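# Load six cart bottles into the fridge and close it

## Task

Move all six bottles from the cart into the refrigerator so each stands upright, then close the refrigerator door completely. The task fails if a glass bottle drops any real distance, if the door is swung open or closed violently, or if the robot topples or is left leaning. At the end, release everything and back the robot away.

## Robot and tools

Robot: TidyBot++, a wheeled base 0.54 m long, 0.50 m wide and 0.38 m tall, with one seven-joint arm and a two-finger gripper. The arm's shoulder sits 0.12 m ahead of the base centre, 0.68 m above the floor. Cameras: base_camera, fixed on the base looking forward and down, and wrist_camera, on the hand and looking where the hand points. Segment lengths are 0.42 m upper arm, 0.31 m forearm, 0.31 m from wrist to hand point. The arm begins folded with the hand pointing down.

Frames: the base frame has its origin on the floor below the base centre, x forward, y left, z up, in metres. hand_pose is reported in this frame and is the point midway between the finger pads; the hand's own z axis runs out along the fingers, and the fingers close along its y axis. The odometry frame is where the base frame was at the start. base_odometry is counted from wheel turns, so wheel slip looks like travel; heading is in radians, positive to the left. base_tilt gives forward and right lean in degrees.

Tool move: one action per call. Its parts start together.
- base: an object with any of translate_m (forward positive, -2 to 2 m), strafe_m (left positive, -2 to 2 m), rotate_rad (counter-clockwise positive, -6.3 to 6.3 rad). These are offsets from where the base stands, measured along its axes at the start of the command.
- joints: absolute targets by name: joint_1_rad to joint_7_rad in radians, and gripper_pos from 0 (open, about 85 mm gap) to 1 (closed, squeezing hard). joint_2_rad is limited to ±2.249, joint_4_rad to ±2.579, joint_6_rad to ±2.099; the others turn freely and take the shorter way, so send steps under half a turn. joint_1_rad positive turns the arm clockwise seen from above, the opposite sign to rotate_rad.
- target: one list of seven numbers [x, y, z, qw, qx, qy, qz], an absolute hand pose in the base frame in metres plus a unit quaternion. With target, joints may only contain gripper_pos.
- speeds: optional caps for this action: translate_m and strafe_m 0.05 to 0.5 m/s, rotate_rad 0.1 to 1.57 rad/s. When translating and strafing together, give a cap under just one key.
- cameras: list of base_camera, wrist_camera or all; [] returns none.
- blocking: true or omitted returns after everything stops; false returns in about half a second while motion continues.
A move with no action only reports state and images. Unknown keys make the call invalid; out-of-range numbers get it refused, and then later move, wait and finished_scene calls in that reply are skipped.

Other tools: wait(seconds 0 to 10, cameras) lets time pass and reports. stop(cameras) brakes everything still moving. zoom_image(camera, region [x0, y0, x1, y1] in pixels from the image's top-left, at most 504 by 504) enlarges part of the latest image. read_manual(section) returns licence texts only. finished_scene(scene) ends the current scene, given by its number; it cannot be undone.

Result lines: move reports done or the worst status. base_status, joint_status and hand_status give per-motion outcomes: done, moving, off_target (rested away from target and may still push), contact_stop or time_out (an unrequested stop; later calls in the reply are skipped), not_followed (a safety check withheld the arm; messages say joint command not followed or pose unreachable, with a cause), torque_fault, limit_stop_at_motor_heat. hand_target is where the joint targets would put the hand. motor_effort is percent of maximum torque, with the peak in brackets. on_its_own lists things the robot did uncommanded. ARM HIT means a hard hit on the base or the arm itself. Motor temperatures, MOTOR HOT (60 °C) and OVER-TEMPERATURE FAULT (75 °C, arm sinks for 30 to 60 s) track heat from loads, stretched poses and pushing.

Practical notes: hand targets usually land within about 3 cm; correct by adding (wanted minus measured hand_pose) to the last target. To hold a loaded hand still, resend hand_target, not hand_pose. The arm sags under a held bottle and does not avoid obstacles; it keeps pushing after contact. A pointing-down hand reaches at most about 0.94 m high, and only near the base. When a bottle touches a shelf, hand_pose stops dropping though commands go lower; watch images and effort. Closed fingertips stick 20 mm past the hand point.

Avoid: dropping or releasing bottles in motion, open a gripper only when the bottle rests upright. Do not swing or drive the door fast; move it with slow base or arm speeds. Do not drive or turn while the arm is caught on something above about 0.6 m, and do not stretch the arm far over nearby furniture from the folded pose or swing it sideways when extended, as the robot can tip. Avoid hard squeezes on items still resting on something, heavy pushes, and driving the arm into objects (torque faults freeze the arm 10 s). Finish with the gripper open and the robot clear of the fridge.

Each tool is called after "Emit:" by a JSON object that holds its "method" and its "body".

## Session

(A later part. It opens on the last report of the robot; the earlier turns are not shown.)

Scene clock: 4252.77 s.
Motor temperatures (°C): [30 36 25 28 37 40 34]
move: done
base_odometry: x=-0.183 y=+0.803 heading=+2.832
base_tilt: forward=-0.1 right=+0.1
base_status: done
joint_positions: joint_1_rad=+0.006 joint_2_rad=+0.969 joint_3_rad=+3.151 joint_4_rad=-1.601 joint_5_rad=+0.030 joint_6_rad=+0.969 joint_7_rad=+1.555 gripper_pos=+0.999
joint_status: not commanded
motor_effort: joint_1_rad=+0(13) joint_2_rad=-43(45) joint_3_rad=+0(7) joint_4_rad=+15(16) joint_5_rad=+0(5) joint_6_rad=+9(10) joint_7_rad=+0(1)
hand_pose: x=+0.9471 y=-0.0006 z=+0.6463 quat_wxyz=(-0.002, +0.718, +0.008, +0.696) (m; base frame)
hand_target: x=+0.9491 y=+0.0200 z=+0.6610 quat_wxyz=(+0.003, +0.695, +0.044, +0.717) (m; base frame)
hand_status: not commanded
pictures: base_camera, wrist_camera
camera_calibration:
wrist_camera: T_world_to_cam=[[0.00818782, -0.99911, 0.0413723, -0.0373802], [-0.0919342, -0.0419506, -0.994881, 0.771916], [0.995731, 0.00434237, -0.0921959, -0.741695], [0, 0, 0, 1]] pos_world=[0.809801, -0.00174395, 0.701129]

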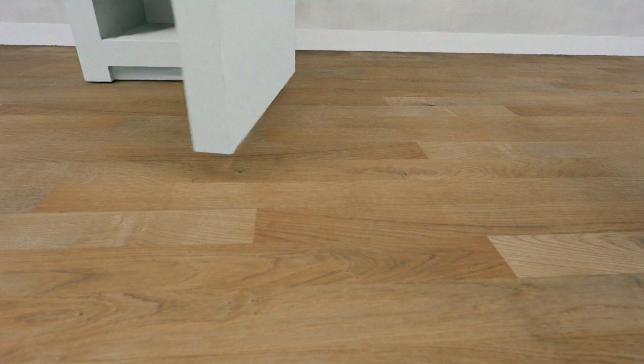

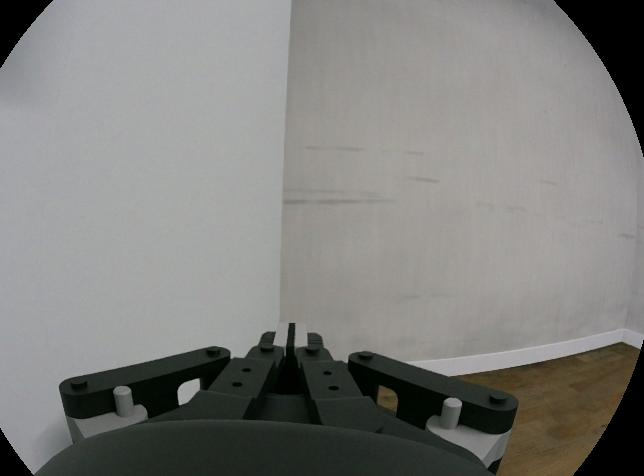

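Emit:
{"method": "move", "body": {"base": {"strafe_m": 0.13, "translate_m": 0.01}, "speeds": {"strafe_m": 0.1}}}

Emit:
{"method": "move", "body": {"base": {"strafe_m": 0.11, "translate_m": 0.035}, "speeds": {"strafe_m": 0.1}}}

Scene clock: 4260.43 s.
Motor temperatures (°C): [30 36 25 28 37 40 34]
move: done
base_odometry: x=-0.232 y=+0.682 heading=+2.832
base_tilt: forward=-0.1 right=+0.1
base_status: done
joint_positions: joint_1_rad=-0.001 joint_2_rad=+0.969 joint_3_rad=+3.148 joint_4_rad=-1.601 joint_5_rad=+0.030 joint_6_rad=+0.969 joint_7_rad=+1.555 gripper_pos=+0.999
joint_status: not commanded
motor_effort: joint_1_rad=+0(4) joint_2_rad=-43(45) joint_3_rad=+0(2) joint_4_rad=+15(16) joint_5_rad=+0(1) joint_6_rad=+8(9) joint_7_rad=+0(0)
hand_pose: x=+0.9471 y=+0.0069 z=+0.6463 quat_wxyz=(-0.005, +0.718, +0.010, +0.696) (m; base frame)
hand_target: x=+0.9491 y=+0.0200 z=+0.6610 quat_wxyz=(+0.003, +0.695, +0.044, +0.717) (m; base frame)
hand_status: not commanded
pictures: base_camera, wrist_camera
camera_calibration:
wrist_camera: T_world_to_cam=[[0.0171611, -0.999087, 0.0391211, -0.0369134], [-0.0914981, -0.0405319, -0.99498, 0.771924], [0.995657, 0.0134954, -0.0921101, -0.741726], [0, 0, 0, 1]] pos_world=[0.809768, 0.00441774, 0.701173]

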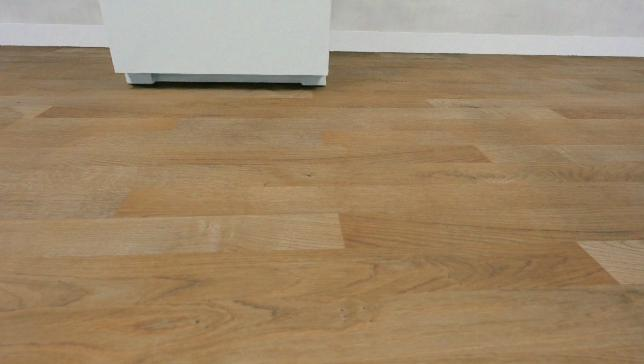

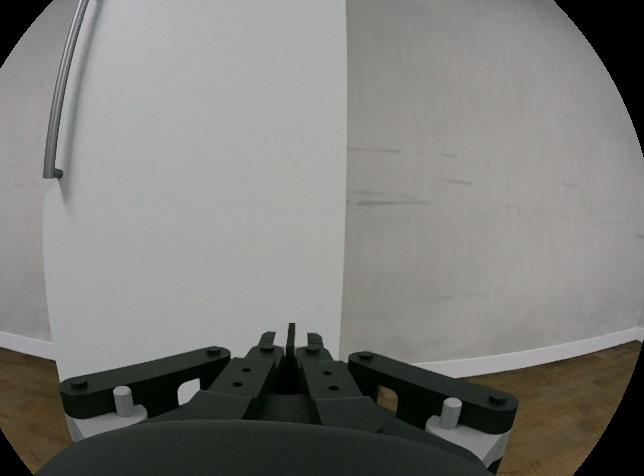

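Scene clock: 4262.13 s.
Motor temperatures (°C): [30 36 25 28 37 40 34]
move: done
base_odometry: x=-0.298 y=+0.588 heading=+2.832
base_tilt: forward=-0.1 right=+0.1
base_status: done
joint_positions: joint_1_rad=-0.002 joint_2_rad=+0.969 joint_3_rad=+3.147 joint_4_rad=-1.601 joint_5_rad=+0.030 joint_6_rad=+0.970 joint_7_rad=+1.555 gripper_pos=+0.999
joint_status: not commanded
motor_effort: joint_1_rad=+0(3) joint_2_rad=-43(45) joint_3_rad=+0(2) joint_4_rad=+16(16) joint_5_rad=-1(1) joint_6_rad=+9(10) joint_7_rad=+0(0)
hand_pose: x=+0.9471 y=+0.0082 z=+0.6464 quat_wxyz=(-0.006, +0.717, +0.011, +0.697) (m; base frame)
hand_target: x=+0.9491 y=+0.0200 z=+0.6610 quat_wxyz=(+0.003, +0.695, +0.044, +0.717) (m; base frame)
hand_status: not commanded
pictures: base_camera, wrist_camera
camera_calibration:
wrist_camera: T_world_to_cam=[[0.0187058, -0.999099, 0.0381048, -0.0364024], [-0.0911975, -0.0396575, -0.995043, 0.77182], [0.995657, 0.015138, -0.0918571, -0.741917], [0, 0, 0, 1]] pos_world=[0.809763, 0.00547, 0.70123]

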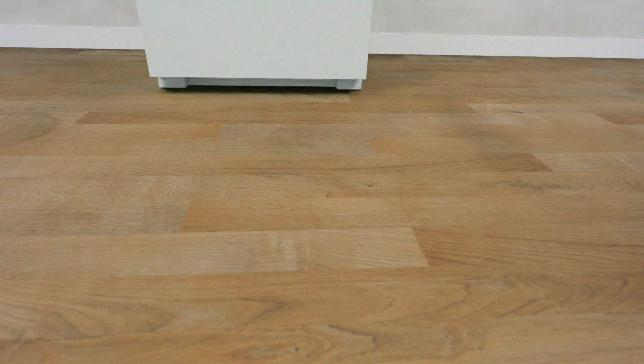

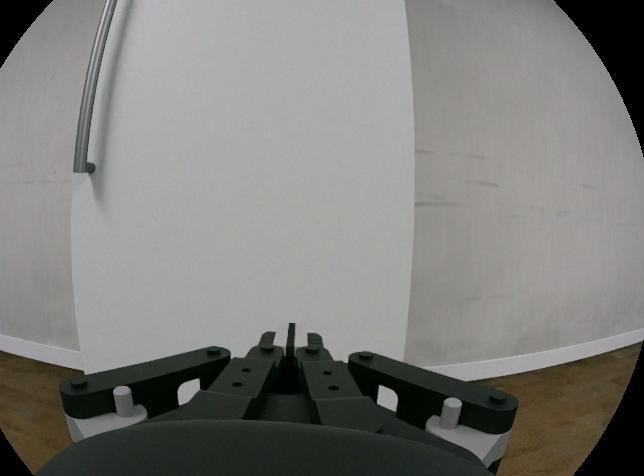

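Emit:
{"method": "zoom_image", "body": {"camera": "base_camera", "region": [120, 0, 400, 110]}}

Emit:
{"method": "zoom_image", "body": {"camera": "wrist_camera", "region": [40, 130, 440, 430]}}

Scaled by 1.800.

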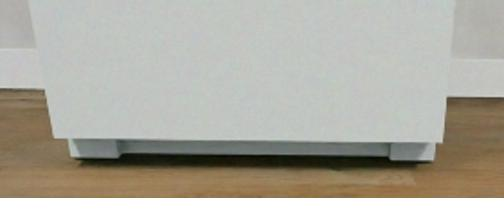

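Scaled by 1.260.

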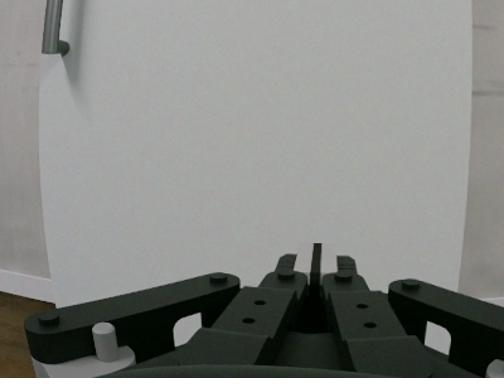

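Emit:
{"method": "move", "body": {"base": {"translate_m": 0.27, "strafe_m": 0.28}, "speeds": {"translate_m": 0.25}}}

Scene clock: 4310.43 s.
Motor temperatures (°C): [30 37 25 28 37 40 34]
move: done
base_odometry: x=-0.641 y=+0.403 heading=+2.832
base_tilt: forward=-0.2 right=+0.1
base_status: done
joint_positions: joint_1_rad=-0.002 joint_2_rad=+0.969 joint_3_rad=+3.147 joint_4_rad=-1.600 joint_5_rad=+0.030 joint_6_rad=+0.970 joint_7_rad=+1.555 gripper_pos=+0.999
joint_status: not commanded
motor_effort: joint_1_rad=+0(3) joint_2_rad=-43(45) joint_3_rad=+0(1) joint_4_rad=+16(17) joint_5_rad=+0(1) joint_6_rad=+8(10) joint_7_rad=+0(1)
hand_pose: x=+0.9474 y=+0.0083 z=+0.6469 quat_wxyz=(-0.006, +0.717, +0.011, +0.697) (m; base frame)
hand_target: x=+0.9491 y=+0.0200 z=+0.6610 quat_wxyz=(+0.003, +0.695, +0.044, +0.717) (m; base frame)
hand_status: not commanded
pictures: base_camera, wrist_camera
camera_calibration:
wrist_camera: T_world_to_cam=[[0.018788, -0.999103, 0.0379486, -0.0362947], [-0.0899187, -0.03949, -0.995166, 0.771187], [0.995772, 0.0152848, -0.09058, -0.74307], [0, 0, 0, 1]] pos_world=[0.809955, 0.00554969, 0.701529]

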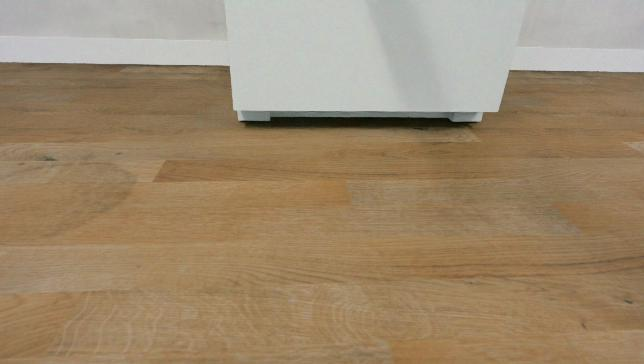

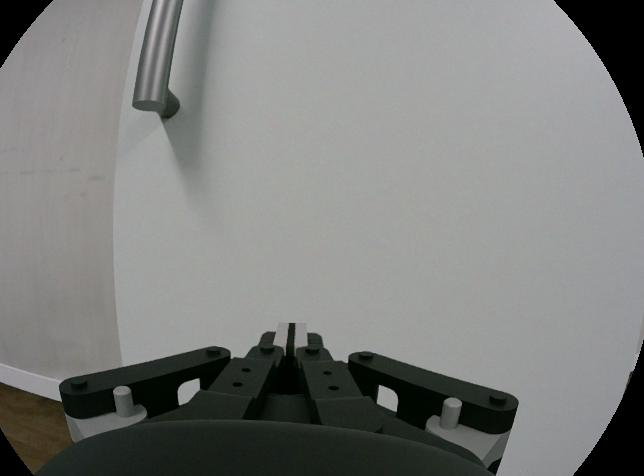

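Emit:
{"method": "move", "body": {"base": {"translate_m": 0.05}, "speeds": {"translate_m": 0.06}}}

Emit:
{"method": "move", "body": {"base": {"translate_m": 0.02}, "speeds": {"translate_m": 0.05}}}

Scene clock: 4319.60 s.
Motor temperatures (°C): [30 37 25 28 37 40 34]
move: done
base_odometry: x=-0.689 y=+0.418 heading=+2.832
base_tilt: forward=-0.2 right=+0.1
base_status: done
joint_positions: joint_1_rad=-0.002 joint_2_rad=+0.969 joint_3_rad=+3.147 joint_4_rad=-1.599 joint_5_rad=+0.030 joint_6_rad=+0.970 joint_7_rad=+1.555 gripper_pos=+0.999
joint_status: not commanded
motor_effort: joint_1_rad=+0(1) joint_2_rad=-44(45) joint_3_rad=+0(1) joint_4_rad=+15(17) joint_5_rad=+0(1) joint_6_rad=+8(9) joint_7_rad=+0(0)
hand_pose: x=+0.9475 y=+0.0083 z=+0.6471 quat_wxyz=(-0.006, +0.717, +0.011, +0.697) (m; base frame)
hand_target: x=+0.9491 y=+0.0200 z=+0.6610 quat_wxyz=(+0.003, +0.695, +0.044, +0.717) (m; base frame)
hand_status: not commanded
pictures: base_camera, wrist_camera
camera_calibration:
wrist_camera: T_world_to_cam=[[0.0187735, -0.999103, 0.0379548, -0.0362924], [-0.0893858, -0.0394866, -0.995214, 0.77091], [0.99582, 0.015291, -0.0900469, -0.743569], [0, 0, 0, 1]] pos_world=[0.810051, 0.00555078, 0.701642]

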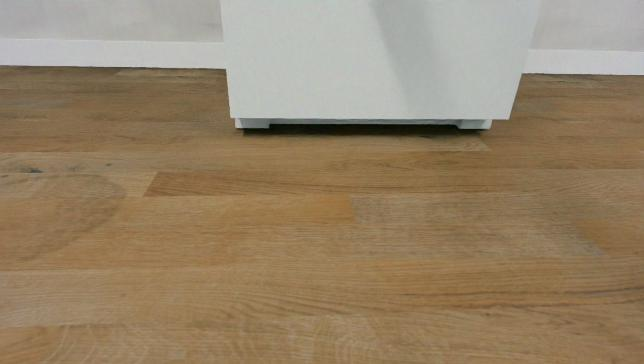

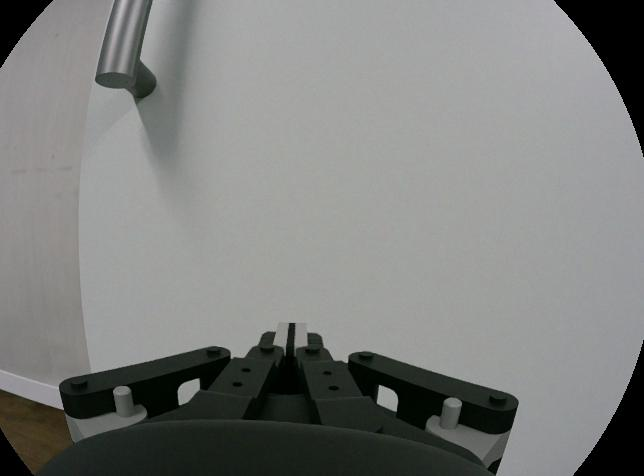

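Scene clock: 4320.47 s.
Motor temperatures (°C): [30 37 25 28 37 40 34]
move: done
base_odometry: x=-0.708 y=+0.424 heading=+2.833
base_tilt: forward=-0.2 right=+0.2
base_status: done
joint_positions: joint_1_rad=-0.002 joint_2_rad=+0.969 joint_3_rad=+3.147 joint_4_rad=-1.599 joint_5_rad=+0.030 joint_6_rad=+0.970 joint_7_rad=+1.555 gripper_pos=+0.999
joint_status: not commanded
motor_effort: joint_1_rad=+1(1) joint_2_rad=-44(45) joint_3_rad=+0(1) joint_4_rad=+15(16) joint_5_rad=+0(1) joint_6_rad=+9(9) joint_7_rad=+0(0)
hand_pose: x=+0.9475 y=+0.0083 z=+0.6471 quat_wxyz=(-0.006, +0.717, +0.011, +0.697) (m; base frame)
hand_target: x=+0.9491 y=+0.0200 z=+0.6610 quat_wxyz=(+0.003, +0.695, +0.044, +0.717) (m; base frame)
hand_status: not commanded
pictures: base_camera, wrist_camera
camera_calibration:
wrist_camera: T_world_to_cam=[[0.0187711, -0.999103, 0.0379551, -0.03629], [-0.0892353, -0.0394844, -0.995228, 0.770781], [0.995834, 0.0152946, -0.0898964, -0.743723], [0, 0, 0, 1]] pos_world=[0.810087, 0.00555133, 0.701622]

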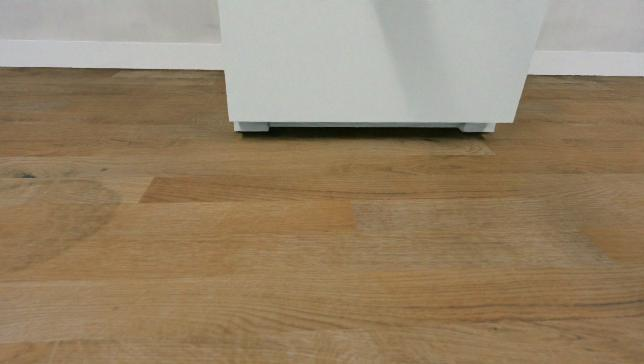

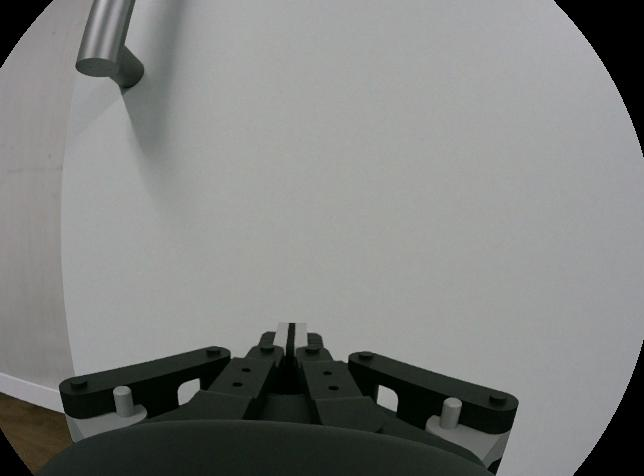

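Emit:
{"method": "move", "body": {"base": {"translate_m": 0.03}, "speeds": {"translate_m": 0.05}, "cameras": ["wrist_camera"]}}

Scene clock: 4329.77 s.
Motor temperatures (°C): [30 37 25 28 37 40 34]
move: done
base_odometry: x=-0.736 y=+0.433 heading=+2.833
base_tilt: forward=-0.2 right=+0.1
base_status: done
joint_positions: joint_1_rad=-0.002 joint_2_rad=+0.966 joint_3_rad=+3.147 joint_4_rad=-1.618 joint_5_rad=+0.030 joint_6_rad=+0.991 joint_7_rad=+1.555 gripper_pos=+0.999
joint_status: not commanded
motor_effort: joint_1_rad=+0(2) joint_2_rad=-41(45) joint_3_rad=+0(1) joint_4_rad=+21(28) joint_5_rad=+0(1) joint_6_rad=+7(10) joint_7_rad=+0(0)
hand_pose: x=+0.9426 y=+0.0084 z=+0.6470 quat_wxyz=(-0.007, +0.715, +0.010, +0.699) (m; base frame)
hand_target: x=+0.9491 y=+0.0200 z=+0.6610 quat_wxyz=(+0.003, +0.695, +0.044, +0.717) (m; base frame)
hand_status: not commanded
pictures: wrist_camera
camera_calibration:
wrist_camera: T_world_to_cam=[[0.0189574, -0.999123, 0.0373434, -0.0358443], [-0.0842994, -0.0388144, -0.995684, 0.765927], [0.99626, 0.0157276, -0.0849613, -0.742413], [0, 0, 0, 1]] pos_world=[0.804883, 0.0055925, 0.700883]

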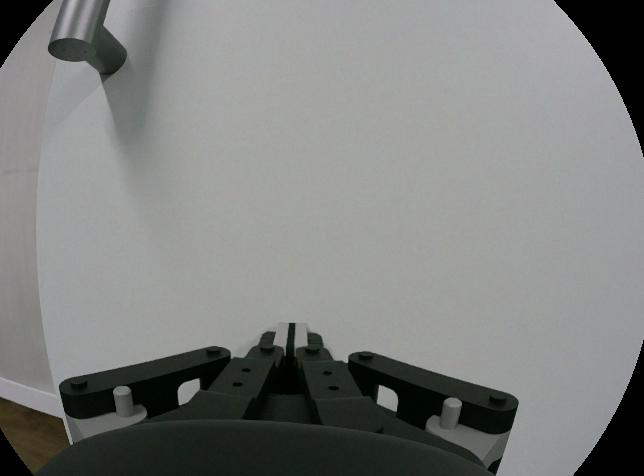

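Emit:
{"method": "move", "body": {"base": {"translate_m": 0.015}, "speeds": {"translate_m": 0.05}}}

Scene clock: 4338.40 s.
Motor temperatures (°C): [30 38 25 28 37 40 34]
move: done
base_odometry: x=-0.750 y=+0.437 heading=+2.833
base_tilt: forward=-0.1 right=+0.2
base_status: done
joint_positions: joint_1_rad=-0.002 joint_2_rad=+0.948 joint_3_rad=+3.147 joint_4_rad=-1.671 joint_5_rad=+0.030 joint_6_rad=+1.021 joint_7_rad=+1.555 gripper_pos=+0.999
joint_status: not commanded
motor_effort: joint_1_rad=-1(2) joint_2_rad=-37(43) joint_3_rad=+0(1) joint_4_rad=+32(37) joint_5_rad=-1(1) joint_6_rad=+5(7) joint_7_rad=+0(0)
hand_pose: x=+0.9288 y=+0.0085 z=+0.6464 quat_wxyz=(-0.007, +0.716, +0.010, +0.697) (m; base frame)
hand_target: x=+0.9491 y=+0.0200 z=+0.6610 quat_wxyz=(+0.003, +0.695, +0.044, +0.717) (m; base frame)
hand_status: not commanded
pictures: base_camera, wrist_camera
camera_calibration:
wrist_camera: T_world_to_cam=[[0.0194871, -0.999146, 0.036425, -0.0353606], [-0.0885548, -0.0380136, -0.995346, 0.767881], [0.995881, 0.0161708, -0.08922, -0.725665], [0, 0, 0, 1]] pos_world=[0.791365, 0.00559411, 0.700851]

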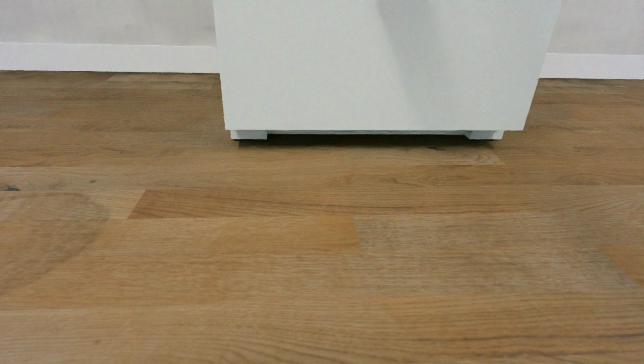

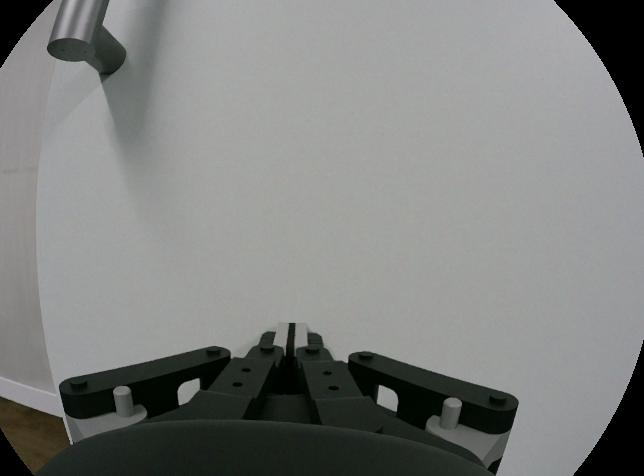

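Emit:
{"method": "move", "body": {"base": {"translate_m": -0.45}, "speeds": {"translate_m": 0.3}}}

Scene clock: 4344.93 s.
Motor temperatures (°C): [30 38 25 28 37 40 34]
move: done
base_odometry: x=-0.321 y=+0.300 heading=+2.833
base_tilt: forward=-0.1 right=+0.2
base_status: done
joint_positions: joint_1_rad=-0.001 joint_2_rad=+0.982 joint_3_rad=+3.146 joint_4_rad=-1.585 joint_5_rad=+0.030 joint_6_rad=+1.022 joint_7_rad=+1.555 gripper_pos=+0.999
joint_status: not commanded
motor_effort: joint_1_rad=+0(5) joint_2_rad=-44(47) joint_3_rad=+0(2) joint_4_rad=+16(31) joint_5_rad=-1(1) joint_6_rad=+10(11) joint_7_rad=+0(0)
hand_pose: x=+0.9510 y=+0.0082 z=+0.6594 quat_wxyz=(-0.007, +0.698, +0.010, +0.716) (m; base frame)
hand_target: x=+0.9491 y=+0.0200 z=+0.6610 quat_wxyz=(+0.003, +0.695, +0.044, +0.717) (m; base frame)
hand_status: not commanded
pictures: base_camera, wrist_camera
camera_calibration:
wrist_camera: T_world_to_cam=[[0.0173332, -0.999159, 0.0371467, -0.0350197], [-0.0364838, -0.0377595, -0.998621, 0.735385], [0.999184, 0.015954, -0.0371077, -0.784082], [0, 0, 0, 1]] pos_world=[0.810879, 0.00528683, 0.706576]

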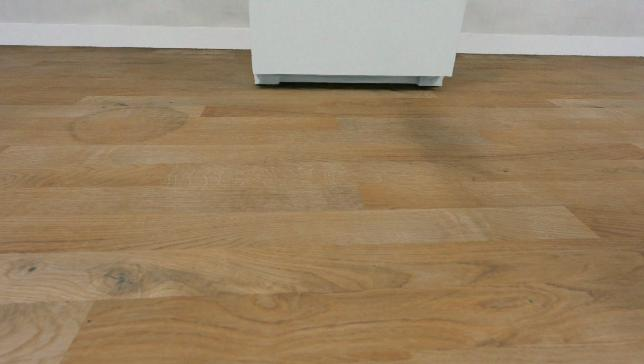

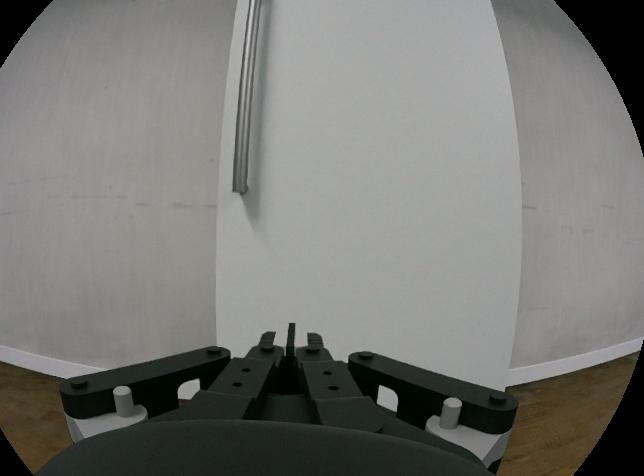

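Emit:
{"method": "finished_scene", "body": {"scene": 1}}

The scene is finished: the task was done.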